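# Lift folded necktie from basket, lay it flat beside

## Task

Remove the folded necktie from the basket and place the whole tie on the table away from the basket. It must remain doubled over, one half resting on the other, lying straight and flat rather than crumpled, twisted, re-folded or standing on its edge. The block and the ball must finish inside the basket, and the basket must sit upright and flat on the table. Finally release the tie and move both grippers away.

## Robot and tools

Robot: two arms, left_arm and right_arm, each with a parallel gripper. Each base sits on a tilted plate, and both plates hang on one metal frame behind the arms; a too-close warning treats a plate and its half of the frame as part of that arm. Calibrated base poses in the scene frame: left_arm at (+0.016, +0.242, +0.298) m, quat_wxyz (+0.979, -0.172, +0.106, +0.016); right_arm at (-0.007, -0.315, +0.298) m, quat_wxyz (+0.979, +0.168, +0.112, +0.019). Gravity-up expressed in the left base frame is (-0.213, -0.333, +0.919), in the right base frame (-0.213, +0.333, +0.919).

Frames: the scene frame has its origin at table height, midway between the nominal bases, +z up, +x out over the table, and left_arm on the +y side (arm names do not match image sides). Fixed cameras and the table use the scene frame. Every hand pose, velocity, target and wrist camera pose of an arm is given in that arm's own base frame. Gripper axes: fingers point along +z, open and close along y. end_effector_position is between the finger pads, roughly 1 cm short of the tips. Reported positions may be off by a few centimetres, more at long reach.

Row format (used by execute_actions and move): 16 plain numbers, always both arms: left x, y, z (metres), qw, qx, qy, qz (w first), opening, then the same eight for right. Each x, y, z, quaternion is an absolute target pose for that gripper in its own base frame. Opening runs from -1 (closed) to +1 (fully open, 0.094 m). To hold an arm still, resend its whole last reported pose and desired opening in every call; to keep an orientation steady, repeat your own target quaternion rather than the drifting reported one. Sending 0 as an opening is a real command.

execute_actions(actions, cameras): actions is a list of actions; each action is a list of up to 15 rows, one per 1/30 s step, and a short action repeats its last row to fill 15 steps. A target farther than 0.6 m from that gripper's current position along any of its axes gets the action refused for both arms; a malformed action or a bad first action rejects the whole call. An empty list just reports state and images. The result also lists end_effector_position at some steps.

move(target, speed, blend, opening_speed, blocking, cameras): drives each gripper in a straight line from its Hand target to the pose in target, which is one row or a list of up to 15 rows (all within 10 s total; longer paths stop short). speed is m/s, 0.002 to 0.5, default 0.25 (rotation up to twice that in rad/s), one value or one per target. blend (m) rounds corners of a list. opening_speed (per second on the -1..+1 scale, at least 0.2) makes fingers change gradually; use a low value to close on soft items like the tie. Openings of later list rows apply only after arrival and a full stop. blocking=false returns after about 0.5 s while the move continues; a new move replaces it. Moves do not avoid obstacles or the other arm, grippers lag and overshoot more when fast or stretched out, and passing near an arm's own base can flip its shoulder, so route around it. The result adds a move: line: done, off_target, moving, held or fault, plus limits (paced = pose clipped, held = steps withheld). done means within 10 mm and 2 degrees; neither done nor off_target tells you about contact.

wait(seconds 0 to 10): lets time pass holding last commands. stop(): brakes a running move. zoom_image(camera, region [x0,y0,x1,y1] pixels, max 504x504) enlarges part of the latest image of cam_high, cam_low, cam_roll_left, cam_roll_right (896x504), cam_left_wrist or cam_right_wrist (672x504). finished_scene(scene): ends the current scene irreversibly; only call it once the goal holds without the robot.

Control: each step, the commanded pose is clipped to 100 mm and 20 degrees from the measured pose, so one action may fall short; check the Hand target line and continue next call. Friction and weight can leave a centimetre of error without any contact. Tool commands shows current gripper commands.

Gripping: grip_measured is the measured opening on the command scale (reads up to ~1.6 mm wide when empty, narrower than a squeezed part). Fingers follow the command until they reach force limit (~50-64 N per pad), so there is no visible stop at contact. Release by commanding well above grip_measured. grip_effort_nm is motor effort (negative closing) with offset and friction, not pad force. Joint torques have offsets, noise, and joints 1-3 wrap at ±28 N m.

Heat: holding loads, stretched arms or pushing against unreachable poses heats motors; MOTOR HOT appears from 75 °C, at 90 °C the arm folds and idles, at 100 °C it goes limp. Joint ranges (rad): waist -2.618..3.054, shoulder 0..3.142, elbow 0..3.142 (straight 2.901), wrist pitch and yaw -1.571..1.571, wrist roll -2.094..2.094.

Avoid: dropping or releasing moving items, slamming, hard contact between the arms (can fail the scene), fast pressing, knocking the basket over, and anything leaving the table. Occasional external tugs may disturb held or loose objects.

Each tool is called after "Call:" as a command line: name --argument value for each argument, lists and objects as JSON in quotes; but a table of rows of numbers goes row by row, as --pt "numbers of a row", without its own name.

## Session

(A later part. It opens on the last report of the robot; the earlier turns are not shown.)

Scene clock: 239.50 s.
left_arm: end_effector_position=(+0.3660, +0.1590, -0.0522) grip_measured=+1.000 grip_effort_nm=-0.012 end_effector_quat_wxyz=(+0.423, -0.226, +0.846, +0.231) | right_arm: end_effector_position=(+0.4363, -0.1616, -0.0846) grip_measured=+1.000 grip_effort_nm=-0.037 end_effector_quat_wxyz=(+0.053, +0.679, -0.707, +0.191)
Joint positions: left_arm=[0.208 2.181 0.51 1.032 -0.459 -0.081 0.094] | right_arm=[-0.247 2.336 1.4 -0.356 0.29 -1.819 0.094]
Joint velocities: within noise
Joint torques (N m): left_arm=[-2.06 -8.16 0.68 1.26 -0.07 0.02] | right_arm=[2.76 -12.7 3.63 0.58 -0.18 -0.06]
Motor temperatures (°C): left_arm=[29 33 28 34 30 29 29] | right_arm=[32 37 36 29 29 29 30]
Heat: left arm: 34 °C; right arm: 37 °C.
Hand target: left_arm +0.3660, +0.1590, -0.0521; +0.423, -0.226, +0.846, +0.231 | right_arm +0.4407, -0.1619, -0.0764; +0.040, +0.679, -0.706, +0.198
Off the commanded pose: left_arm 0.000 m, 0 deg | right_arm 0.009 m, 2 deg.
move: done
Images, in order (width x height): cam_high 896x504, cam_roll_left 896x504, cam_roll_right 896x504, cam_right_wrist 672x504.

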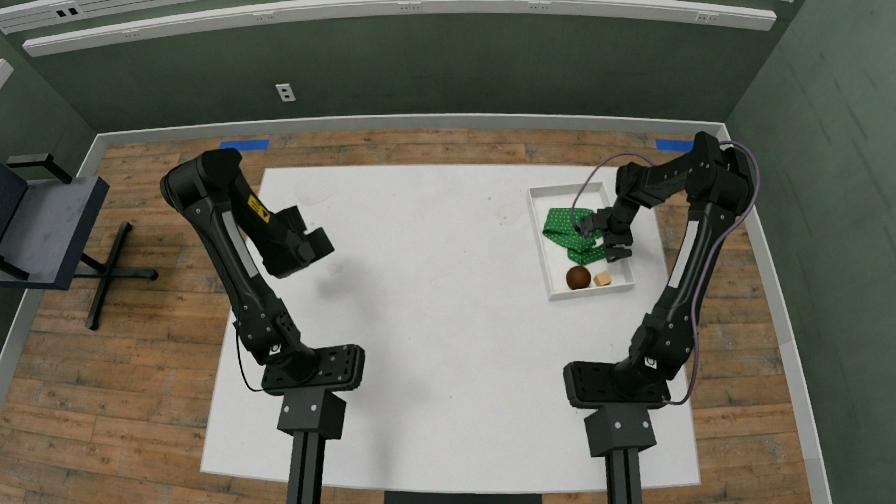

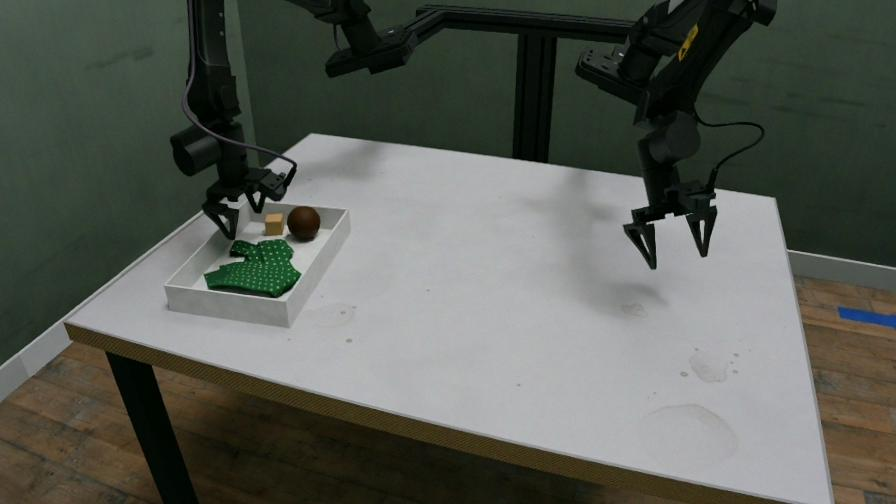

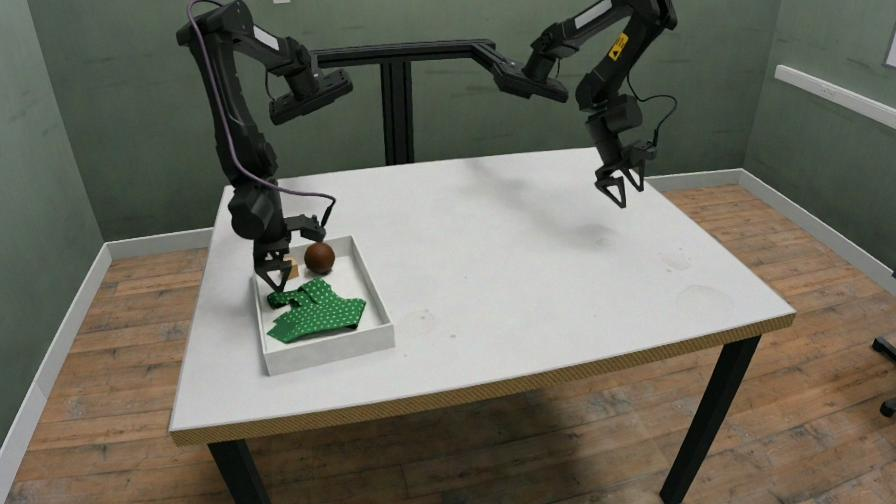

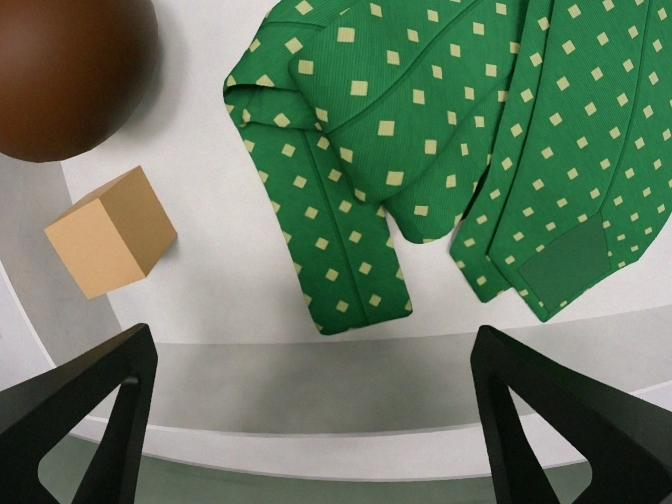

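Call:
move --target '[0.3660,0.1590,-0.0522,0.423,-0.226,0.846,0.231,1,0.4571,-0.1794,-0.1076,-0.0396,-0.6789,0.7057,-0.1980,1]' --cameras '["cam_right_wrist","cam_high","cam_roll_right","cam_roll_left"]' --speed 0.1

Call:
zoom_image --camera "cam_roll_right" --region '[220, 200, 400, 360]'

Scene clock: 267.97 s.
left_arm: end_effector_position=(+0.3660, +0.1590, -0.0522) grip_measured=+1.000 grip_effort_nm=-0.022 end_effector_quat_wxyz=(+0.423, -0.226, +0.846, +0.231) | right_arm: end_effector_position=(+0.4558, -0.1785, -0.0986) grip_measured=+1.000 grip_effort_nm=-0.037 end_effector_quat_wxyz=(+0.044, +0.677, -0.706, +0.204)
Joint positions: left_arm=[0.208 2.181 0.51 1.032 -0.459 -0.081 0.094] | right_arm=[-0.274 2.421 1.483 -0.315 0.281 -1.848 0.094]
Joint velocities: within noise
Joint torques (N m): left_arm=[-2.06 -8.17 0.66 1.25 -0.08 0.02] | right_arm=[2.63 -9.14 5.53 0.62 -0.17 -0.06]
Motor temperatures (°C): left_arm=[29 33 28 34 30 29 29] | right_arm=[32 38 35 30 29 29 30]
Heat: left arm: 34 °C; right arm: 38 °C.
Hand target: left_arm +0.3660, +0.1590, -0.0521; +0.423, -0.226, +0.846, +0.231 | right_arm +0.4569, -0.1793, -0.1074; +0.040, +0.679, -0.706, +0.198
Off the commanded pose: left_arm 0.000 m, 0 deg | right_arm 0.009 m, 1 deg.
move: done
Images, in order (width x height): cam_high 896x504, cam_roll_left 896x504, cam_roll_right 896x504, cam_right_wrist 672x504.

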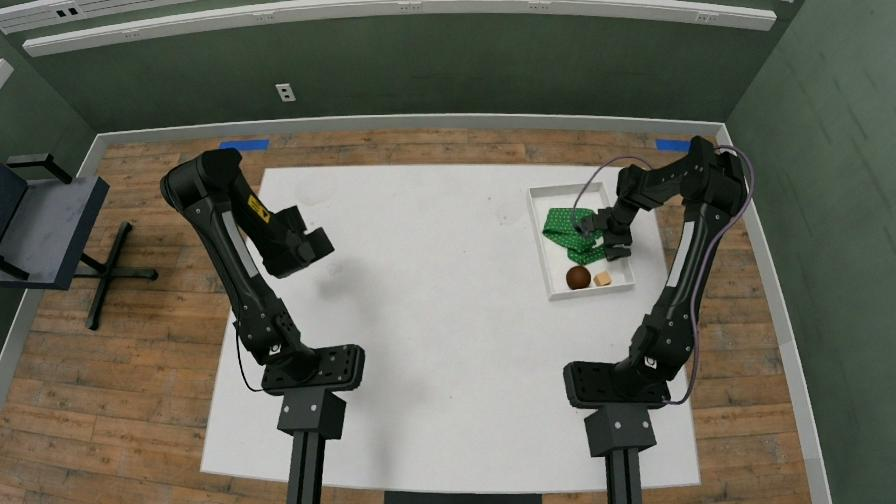

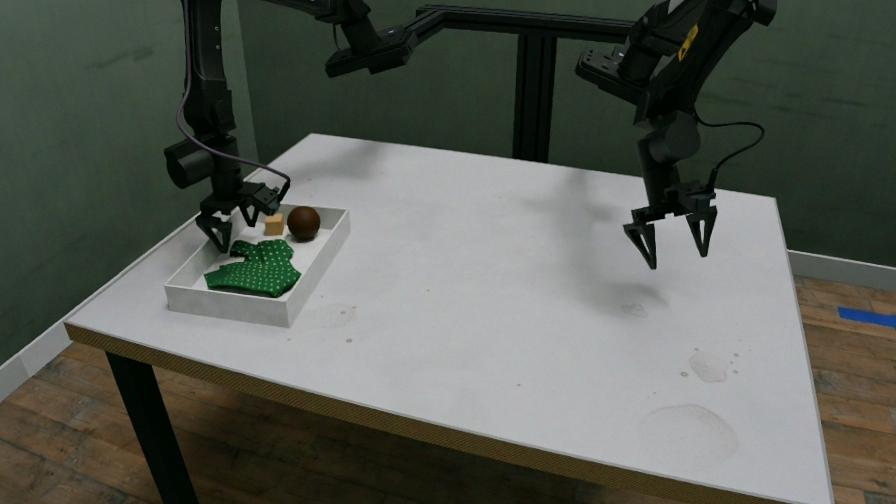

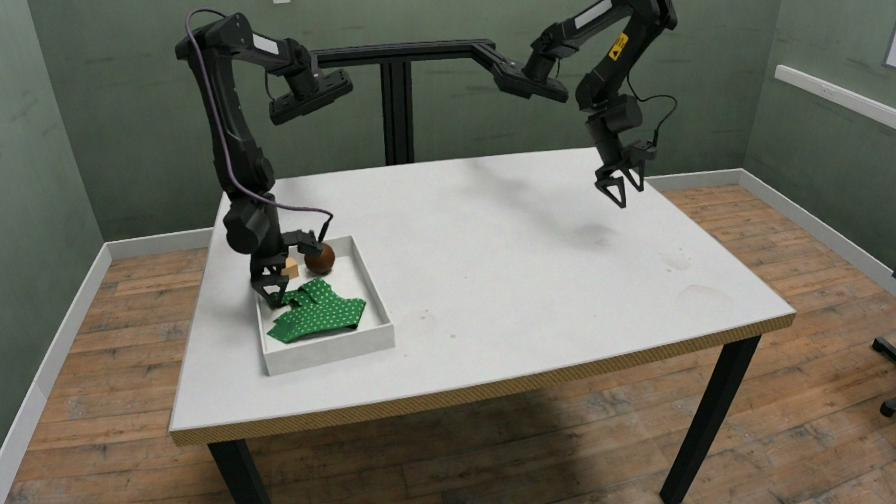

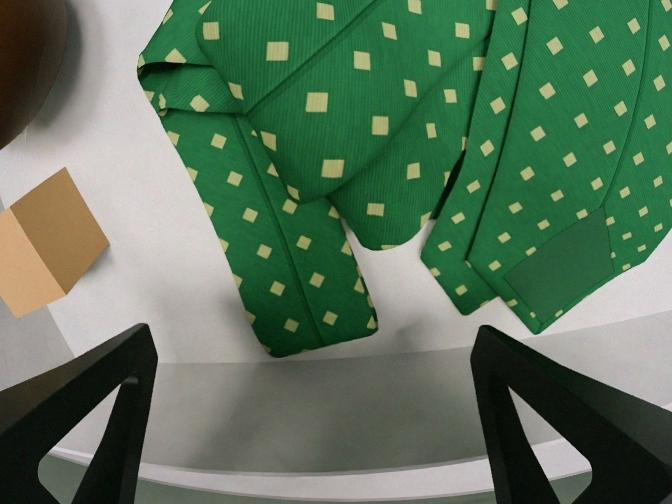

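Scaled by 2.800.

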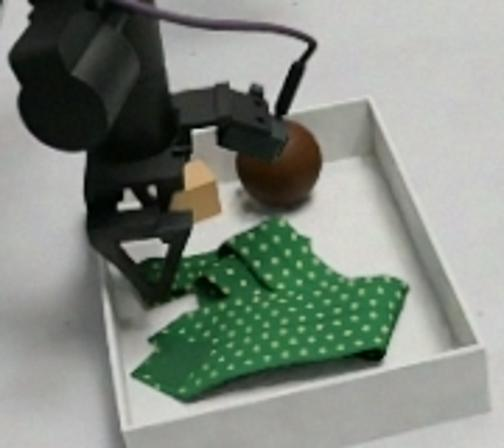

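Call:
move --target '[0.3660,0.1590,-0.0522,0.423,-0.226,0.846,0.231,1,0.4593,-0.1751,-0.1349,-0.0396,-0.6789,0.7057,-0.1980,1]' --cameras '["cam_right_wrist","cam_roll_right","cam_roll_left"]' --speed 0.1

Call:
zoom_image --camera "cam_roll_right" --region '[220, 200, 400, 360]'

Call:
zoom_image --camera "cam_roll_left" --region '[150, 180, 330, 340]'

Scene clock: 278.07 s.
left_arm: end_effector_position=(+0.3660, +0.1590, -0.0522) grip_measured=+1.000 grip_effort_nm=-0.017 end_effector_quat_wxyz=(+0.423, -0.226, +0.846, +0.231) | right_arm: end_effector_position=(+0.4568, -0.1787, -0.1257) grip_measured=+1.000 grip_effort_nm=-0.037 end_effector_quat_wxyz=(+0.045, +0.677, -0.706, +0.203)
Joint positions: left_arm=[0.208 2.181 0.51 1.032 -0.459 -0.081 0.094] | right_arm=[-0.274 2.495 1.495 -0.257 0.281 -1.848 0.094]
Joint velocities: within noise
Joint torques (N m): left_arm=[-2.09 -8.17 0.66 1.26 -0.07 0.03] | right_arm=[3.44 -9.09 5.05 0.64 -0.13 0.05]
Motor temperatures (°C): left_arm=[29 34 28 34 30 29 29] | right_arm=[32 37 35 30 29 29 30]
Heat: left arm: 34 °C; right arm: 37 °C.
Hand target: left_arm +0.3660, +0.1590, -0.0521; +0.423, -0.226, +0.846, +0.231 | right_arm +0.4590, -0.1750, -0.1348; +0.040, +0.679, -0.706, +0.198
Off the commanded pose: left_arm 0.000 m, 0 deg | right_arm 0.010 m, 1 deg.
move: done
Images, in order (width x height): cam_roll_left 896x504, cam_roll_right 896x504, cam_right_wrist 672x504.

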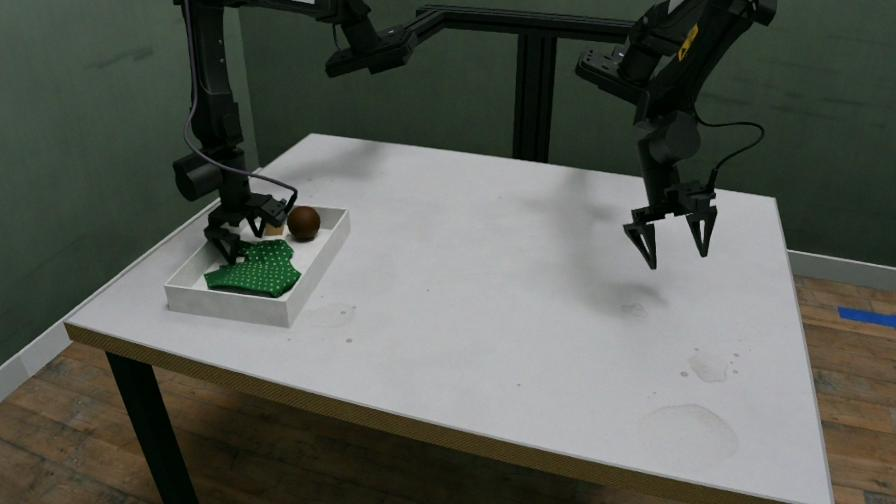

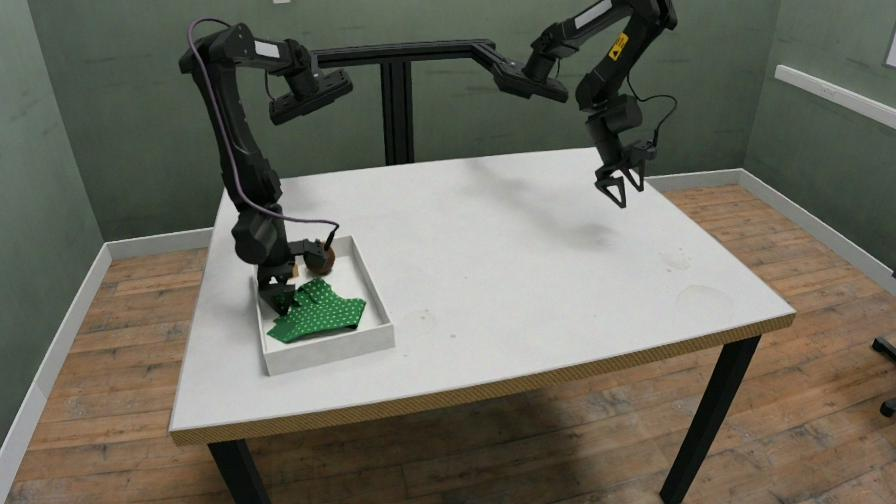

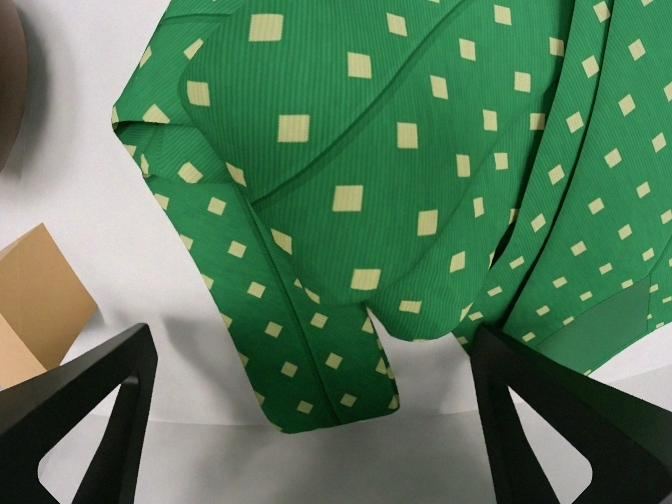

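Scaled by 2.800.

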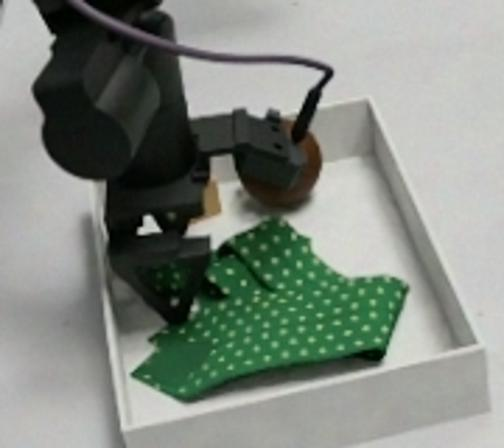

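Scaled by 2.800.

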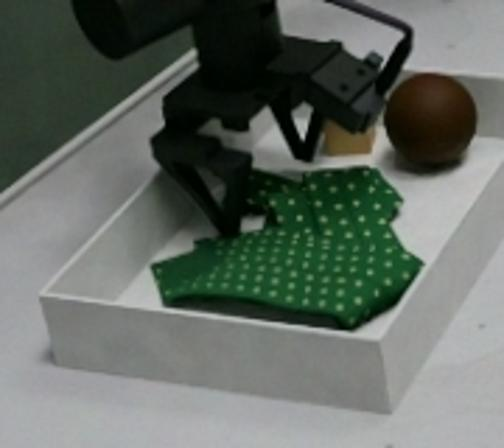

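Call:
move --pt "0.3660 0.1590 -0.0522 0.423 -0.226 0.846 0.231 1 0.4561 -0.1846 -0.1321 -0.0396 -0.6789 0.7057 -0.1980 0.28" --pt "0.3660 0.1590 -0.0522 0.423 -0.226 0.846 0.231 1 0.4587 -0.1886 -0.1431 -0.0396 -0.6789 0.7057 -0.1980 0.28" --cameras '["cam_right_wrist","cam_roll_right","cam_roll_left"]' --speed 0.06

Call:
zoom_image --camera "cam_roll_right" --region '[220, 200, 400, 360]'

Scene clock: 294.13 s.
left_arm: end_effector_position=(+0.3660, +0.1590, -0.0522) grip_measured=+1.000 grip_effort_nm=-0.017 end_effector_quat_wxyz=(+0.423, -0.226, +0.846, +0.231) | right_arm: end_effector_position=(+0.4614, -0.1860, -0.1278) grip_measured=+0.282 grip_effort_nm=-0.134 end_effector_quat_wxyz=(+0.041, +0.677, -0.704, +0.208)
Joint positions: left_arm=[0.208 2.181 0.51 1.032 -0.459 -0.081 0.094] | right_arm=[-0.288 2.511 1.514 -0.241 0.275 -1.866 0.06]
Joint velocities: within noise
Joint torques (N m): left_arm=[-2.03 -8.17 0.7 1.26 -0.05 0.02] | right_arm=[2.3 -8.25 4.98 0.68 -0.17 -0.06]
Motor temperatures (°C): left_arm=[29 34 28 34 30 29 29] | right_arm=[32 36 35 30 29 29 30]
Heat: left arm: 34 °C; right arm: 36 °C.
Hand target: left_arm +0.3660, +0.1590, -0.0521; +0.423, -0.226, +0.846, +0.231 | right_arm +0.4581, -0.1882, -0.1427; +0.040, +0.679, -0.706, +0.198
Off the commanded pose: left_arm 0.000 m, 0 deg | right_arm 0.016 m, 1 deg.
move: off_target (right_arm)
Images, in order (width x height): cam_roll_left 896x504, cam_roll_right 896x504, cam_right_wrist 672x504.

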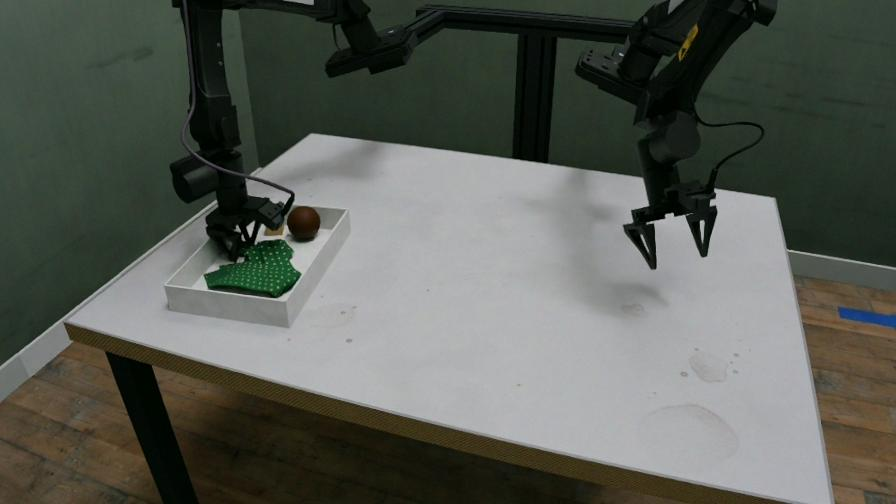

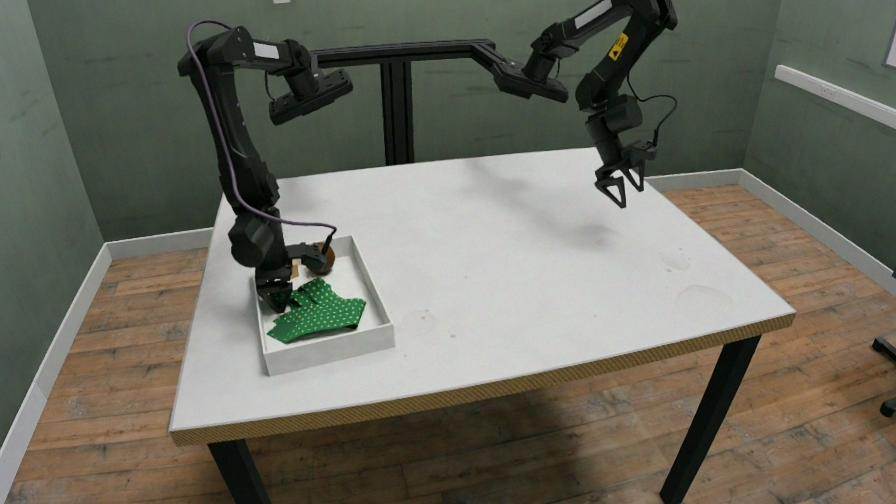

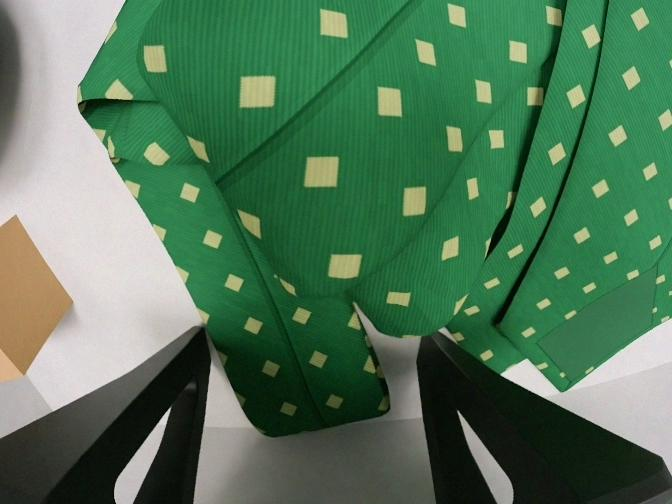

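Scaled by 2.800.

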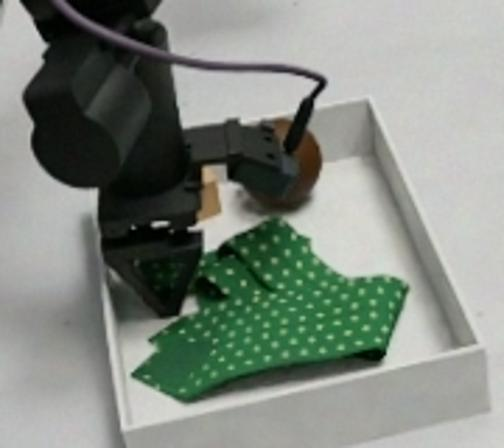

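Call:
move --pt "0.3660 0.1590 -0.0522 0.423 -0.226 0.846 0.231 1 0.4504 -0.1856 -0.1283 -0.0396 -0.6789 0.7057 -0.1980 0.28" --pt "0.3660 0.1590 -0.0522 0.423 -0.226 0.846 0.231 1 0.4536 -0.1906 -0.1501 -0.0396 -0.6789 0.7057 -0.1980 0.28" --cameras '["cam_right_wrist","cam_roll_right","cam_roll_left"]' --speed 0.06

Call:
zoom_image --camera "cam_roll_left" --region '[150, 180, 330, 340]'

Scene clock: 304.57 s.
left_arm: end_effector_position=(+0.3660, +0.1590, -0.0522) grip_measured=+1.000 grip_effort_nm=-0.012 end_effector_quat_wxyz=(+0.423, -0.226, +0.846, +0.231) | right_arm: end_effector_position=(+0.4596, -0.1860, -0.1289) grip_measured=+0.282 grip_effort_nm=-0.120 end_effector_quat_wxyz=(+0.038, +0.679, -0.702, +0.210)
Joint positions: left_arm=[0.208 2.181 0.51 1.032 -0.459 -0.081 0.094] | right_arm=[-0.291 2.506 1.494 -0.219 0.269 -1.875 0.06]
Joint velocities: within noise
Joint torques (N m): left_arm=[-2.06 -8.2 0.68 1.25 -0.08 0.02] | right_arm=[1.98 -7.39 4.36 0.8 -0.13 -0.05]
Motor temperatures (°C): left_arm=[29 34 28 35 30 29 29] | right_arm=[32 35 35 30 29 29 30]
Heat: left arm: 35 °C; right arm: 35 °C.
Hand target: left_arm +0.3660, +0.1590, -0.0521; +0.423, -0.226, +0.846, +0.231 | right_arm +0.4526, -0.1900, -0.1492; +0.040, +0.679, -0.706, +0.198
Off the commanded pose: left_arm 0.000 m, 0 deg | right_arm 0.023 m, 1 deg.
move: off_target (right_arm)
Images, in order (width x height): cam_roll_left 896x504, cam_roll_right 896x504, cam_right_wrist 672x504.

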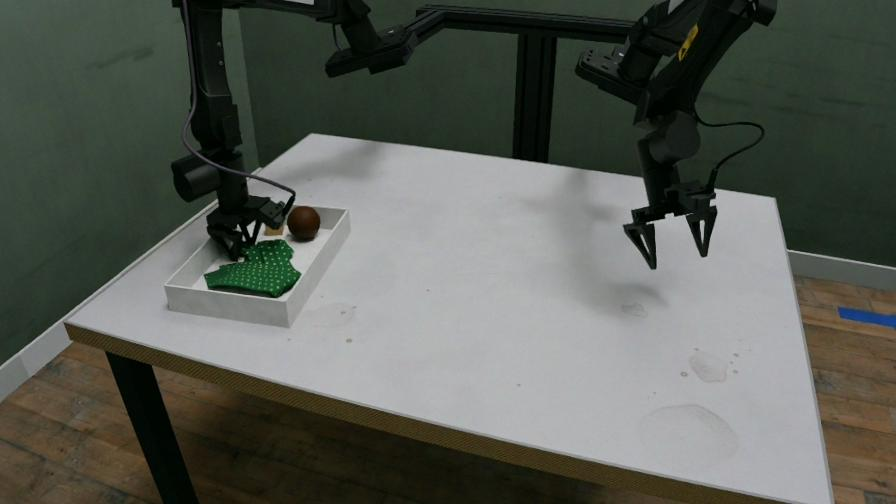

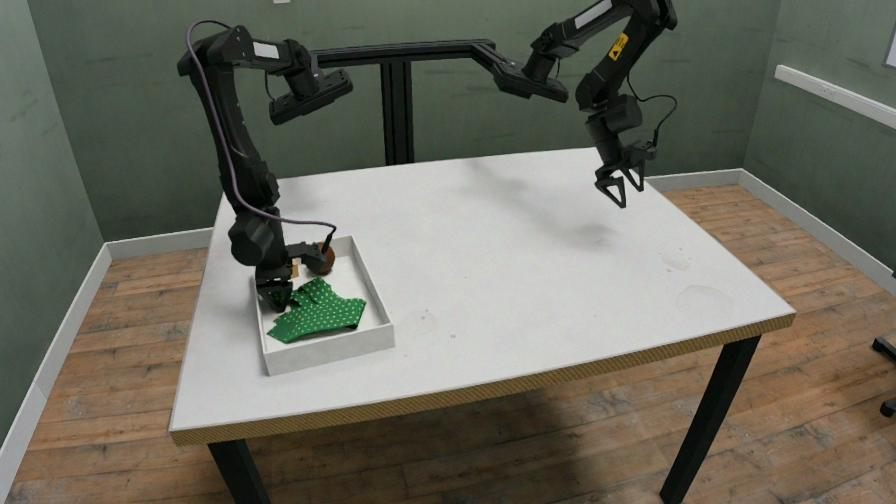

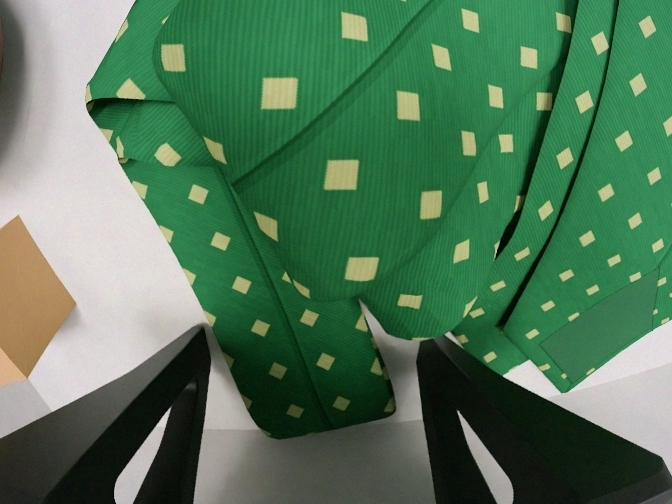

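Scaled by 2.800.

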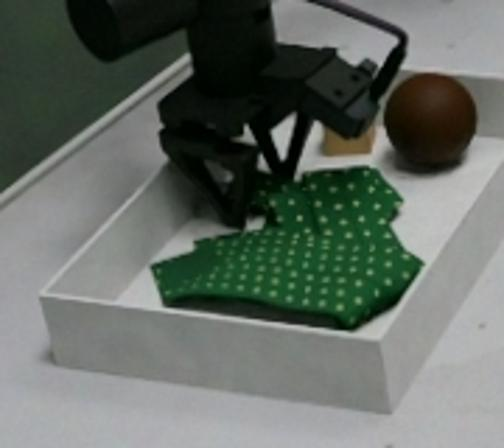

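Call:
move --target '[0.3660,0.1590,-0.0522,0.423,-0.226,0.846,0.231,1,0.4575,-0.188,-0.140,-0.0396,-0.6789,0.7057,-0.1980,-1]' --cameras '["cam_right_wrist","cam_roll_right","cam_roll_left"]' --opening_speed 0.6

Scene clock: 311.17 s.
left_arm: end_effector_position=(+0.3660, +0.1590, -0.0522) grip_measured=+1.000 grip_effort_nm=-0.017 end_effector_quat_wxyz=(+0.423, -0.226, +0.846, +0.231) | right_arm: end_effector_position=(+0.4657, -0.1878, -0.1256) grip_measured=-0.921 grip_effort_nm=-0.999 end_effector_quat_wxyz=(+0.033, +0.677, -0.702, +0.218)
Joint positions: left_arm=[0.208 2.181 0.51 1.032 -0.459 -0.081 0.094] | right_arm=[-0.291 2.506 1.503 -0.207 0.268 -1.875 0.004]
Joint velocities: within noise
Joint torques (N m): left_arm=[-2.09 -8.14 0.69 1.25 -0.08 0.01] | right_arm=[2.54 -8.75 5.2 0.4 -0.09 0.04]
Motor temperatures (°C): left_arm=[29 34 28 35 30 29 29] | right_arm=[32 35 35 30 29 29 30]
Heat: left arm: 35 °C; right arm: 35 °C.
Hand target: left_arm +0.3660, +0.1590, -0.0521; +0.423, -0.226, +0.846, +0.231 | right_arm +0.4571, -0.1879, -0.1396; +0.039, +0.679, -0.706, +0.198
Off the commanded pose: left_arm 0.000 m, 0 deg | right_arm 0.017 m, 3 deg.
move: off_target (right_arm)
Images, in order (width x height): cam_roll_left 896x504, cam_roll_right 896x504, cam_right_wrist 672x504.

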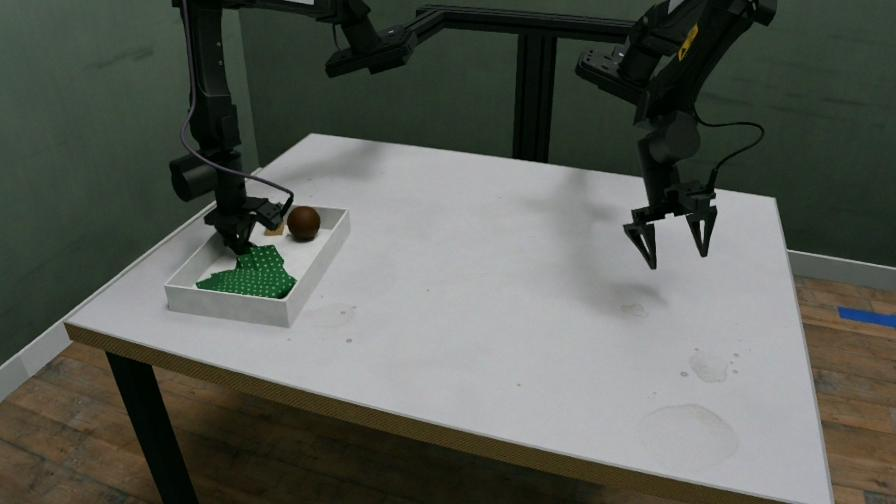

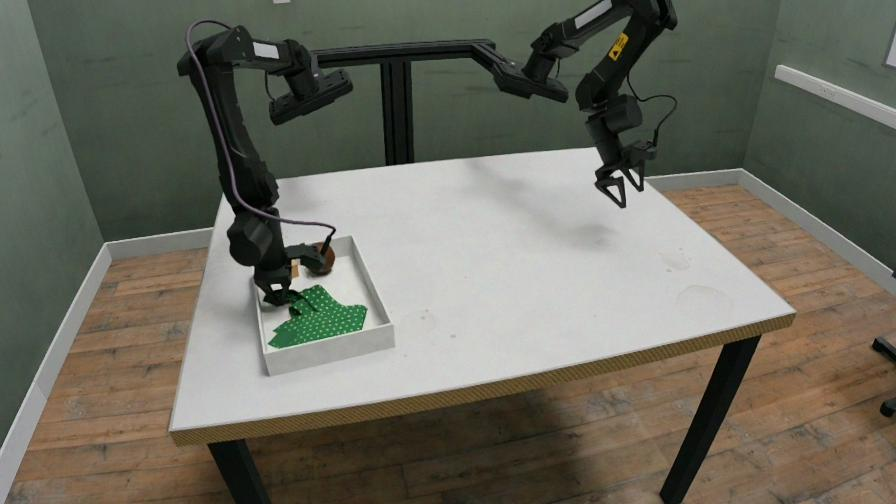

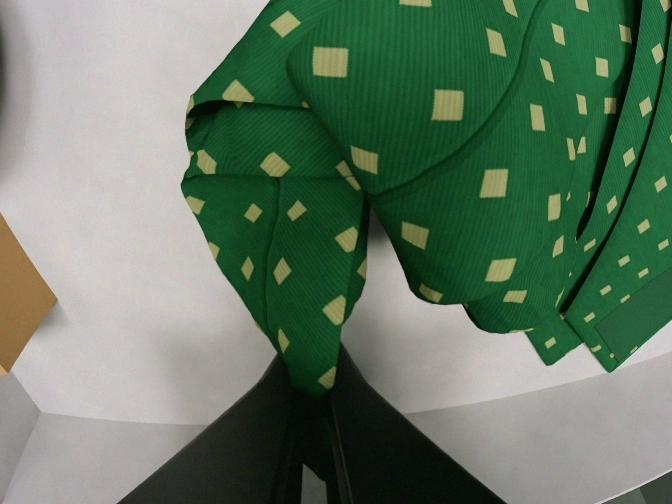

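Call:
move --pt "0.3660 0.1590 -0.0522 0.423 -0.226 0.846 0.231 1 0.4100 -0.0959 0.0776 -0.0396 -0.6789 0.7057 -0.1980 -1" --pt "0.3660 0.1590 -0.0522 0.423 -0.226 0.846 0.231 1 0.3299 0.0156 0.2907 -0.0396 -0.6789 0.7057 -0.1980 -1" --blend 0.05 --speed 0.15

Scene clock: 324.57 s.
left_arm: end_effector_position=(+0.3660, +0.1590, -0.0522) grip_measured=+1.000 grip_effort_nm=-0.017 end_effector_quat_wxyz=(+0.423, -0.226, +0.846, +0.231) | right_arm: end_effector_position=(+0.3350, +0.0129, +0.2839) grip_measured=-0.924 grip_effort_nm=-1.057 end_effector_quat_wxyz=(-0.025, +0.682, -0.689, +0.244)
Joint positions: left_arm=[0.208 2.181 0.51 1.032 -0.459 -0.081 0.094] | right_arm=[0.239 1.637 1.918 -1.538 0.389 -1.384 0.004]
Joint velocities: within noise
Joint torques (N m): left_arm=[-2.06 -8.17 0.66 1.26 -0.08 0.03] | right_arm=[3.52 -7.73 8.28 0.61 0.09 0.11]
Motor temperatures (°C): left_arm=[29 34 28 35 30 29 29] | right_arm=[32 36 35 29 29 29 30]
Heat: left arm: 35 °C; right arm: 36 °C.
Hand target: left_arm +0.3660, +0.1590, -0.0521; +0.423, -0.226, +0.846, +0.231 | right_arm +0.3300, +0.0153, +0.2900; -0.027, +0.683, -0.687, +0.246
Off the commanded pose: left_arm 0.000 m, 0 deg | right_arm 0.009 m, 9 deg.
joint sent to its limit (right arm) — joint 4 (wrist pitch), lower limit. The joint targets are off in orientation, not in position.
move: off_target (right_arm)

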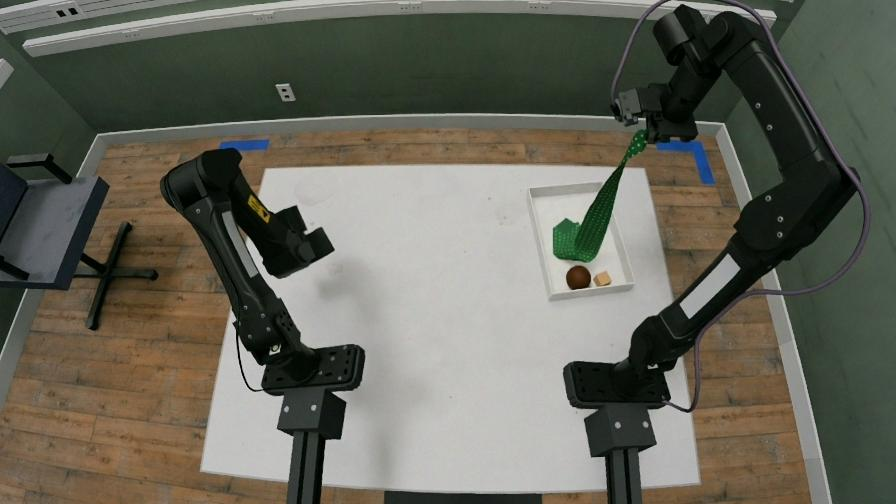

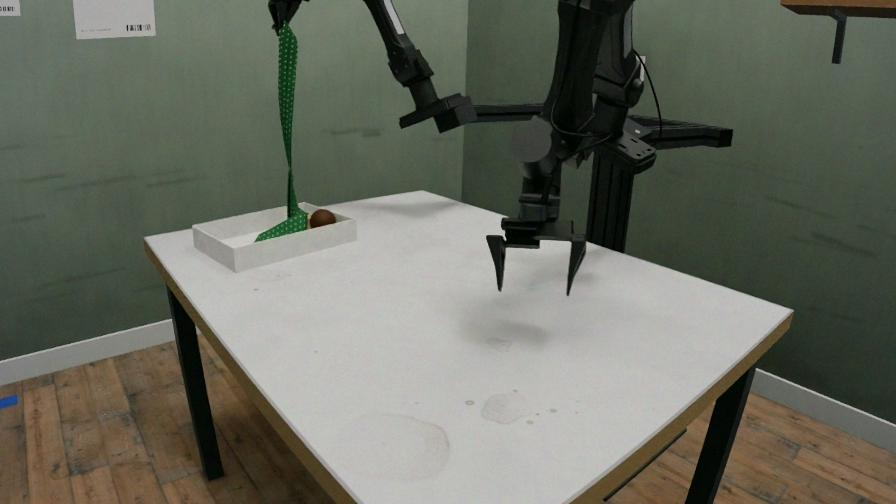

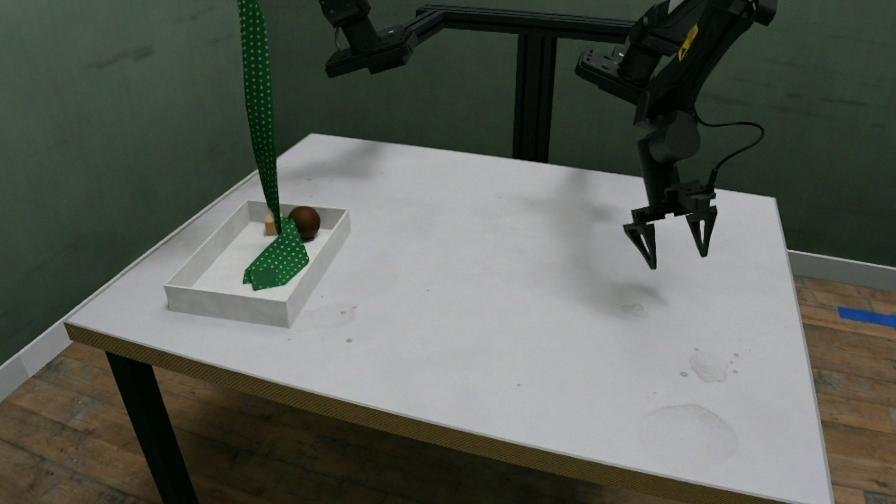

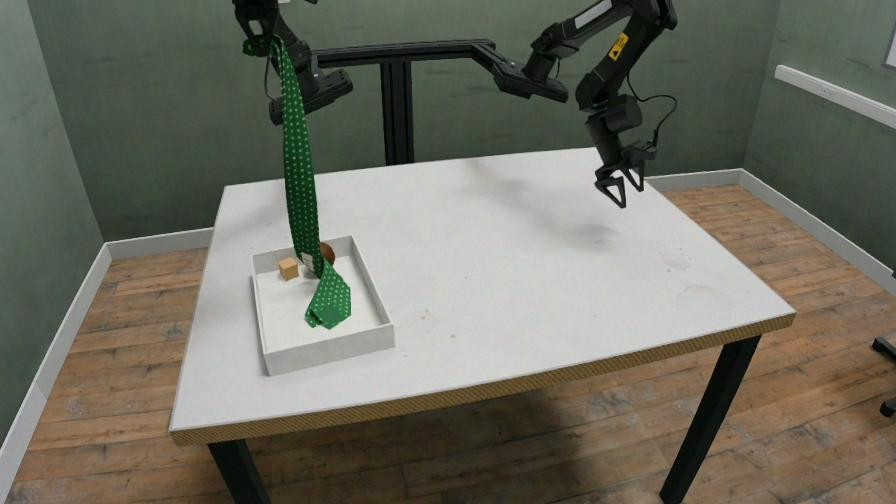

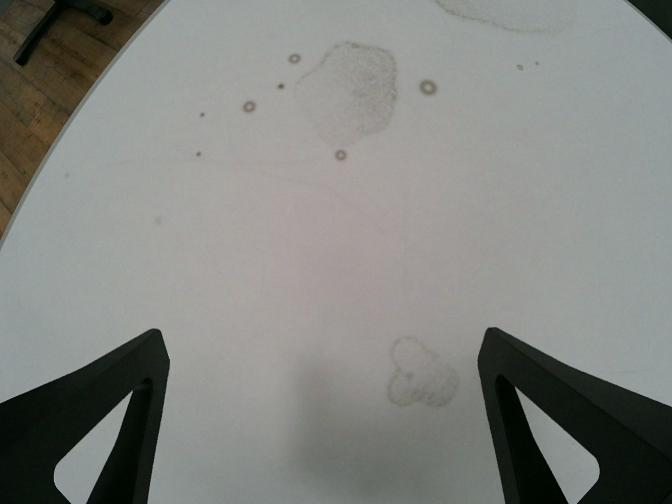

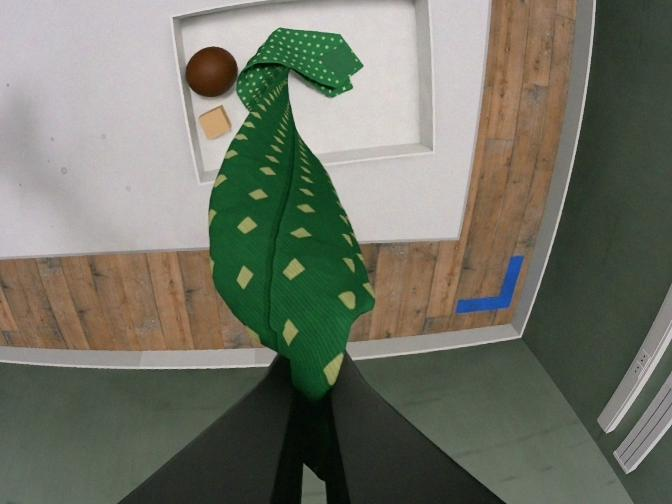

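Call:
move --target '[0.3660,0.1590,-0.0522,0.423,-0.226,0.846,0.231,1,0.3078,0.1549,0.4746,0.653,-0.081,0.738,-0.149,-1]' --speed 0.2

Scene clock: 389.03 s.
left_arm: end_effector_position=(+0.3660, +0.1590, -0.0522) grip_measured=+1.000 grip_effort_nm=-0.022 end_effector_quat_wxyz=(+0.423, -0.226, +0.846, +0.231) | right_arm: end_effector_position=(+0.3086, +0.1499, +0.4778) grip_measured=-0.924 grip_effort_nm=-1.057 end_effector_quat_wxyz=(+0.652, -0.079, +0.739, -0.151)
Joint positions: left_arm=[0.208 2.181 0.51 1.032 -0.459 -0.081 0.094] | right_arm=[0.907 1.256 1.608 -0.552 1.018 -0.163 0.004]
Joint velocities: within noise
Joint torques (N m): left_arm=[-2.09 -8.2 0.68 1.25 -0.07 0.01] | right_arm=[2.59 -1.28 5.3 1.9 0.03 0.04]
Motor temperatures (°C): left_arm=[29 34 28 35 29 29 29] | right_arm=[32 35 35 30 29 29 31]
Heat: left arm: 35 °C; right arm: 35 °C.
Hand target: left_arm +0.3660, +0.1590, -0.0521; +0.423, -0.226, +0.846, +0.231 | right_arm +0.3078, +0.1548, +0.4746; +0.653, -0.081, +0.738, -0.149
Off the commanded pose: left_arm 0.000 m, 0 deg | right_arm 0.006 m, 0 deg.
move: done

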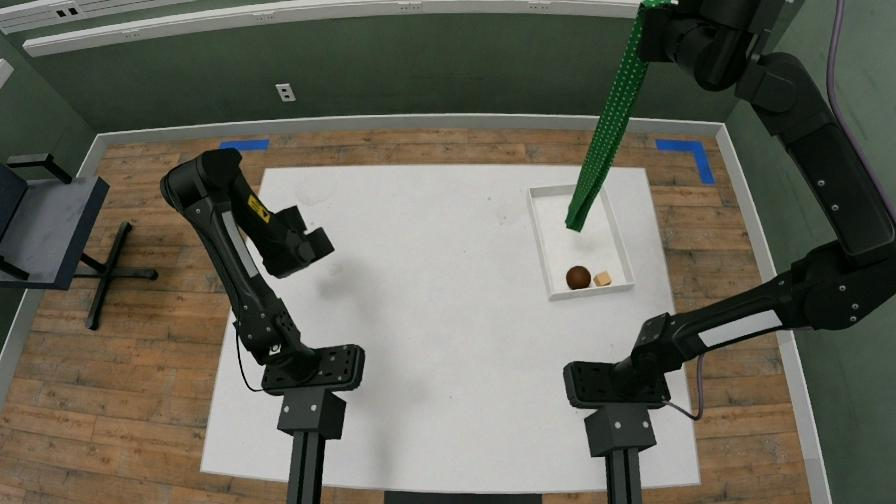

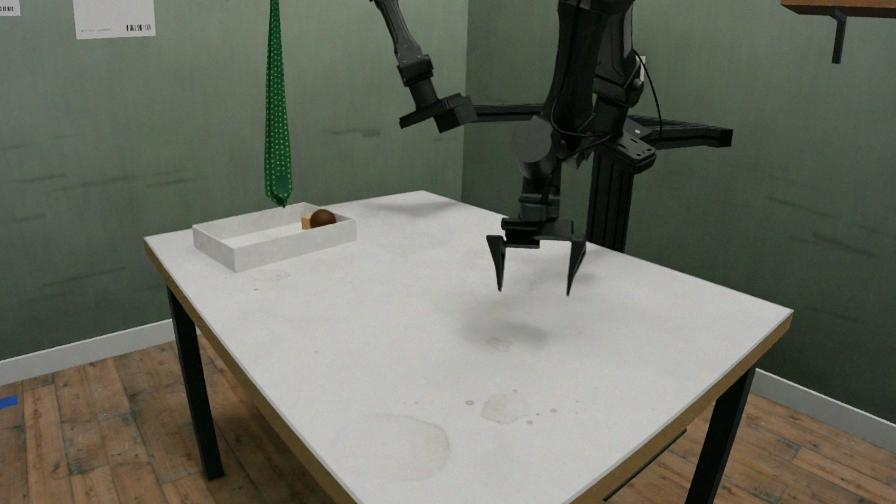

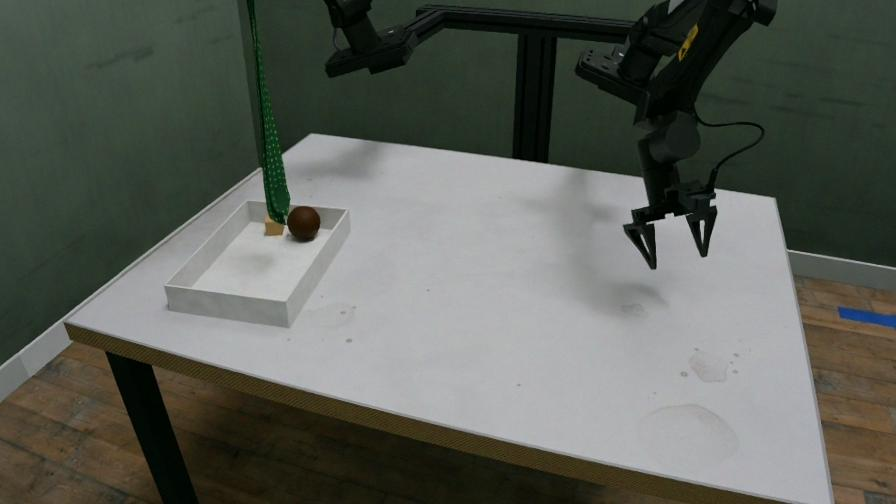

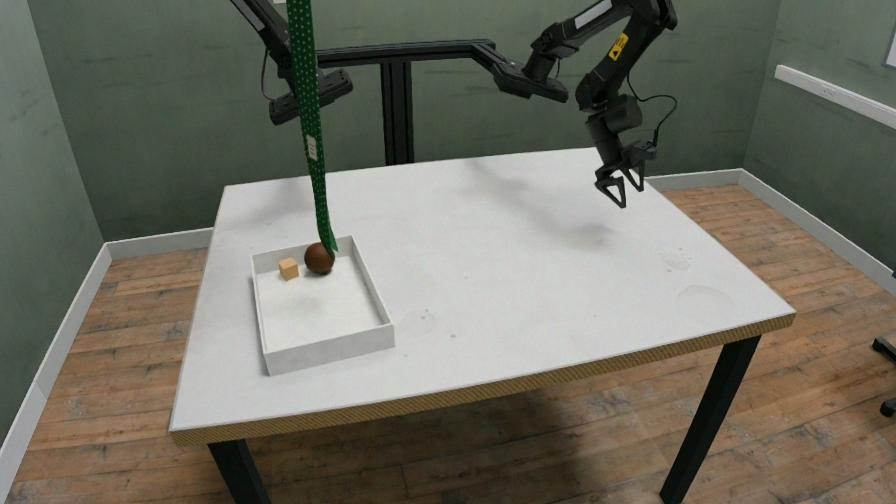

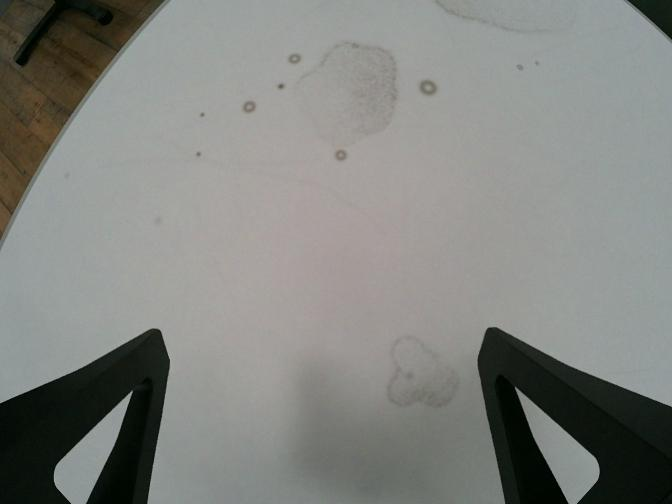

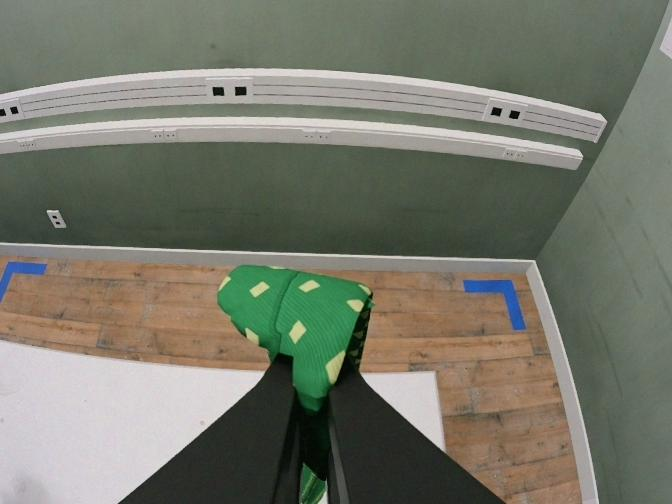

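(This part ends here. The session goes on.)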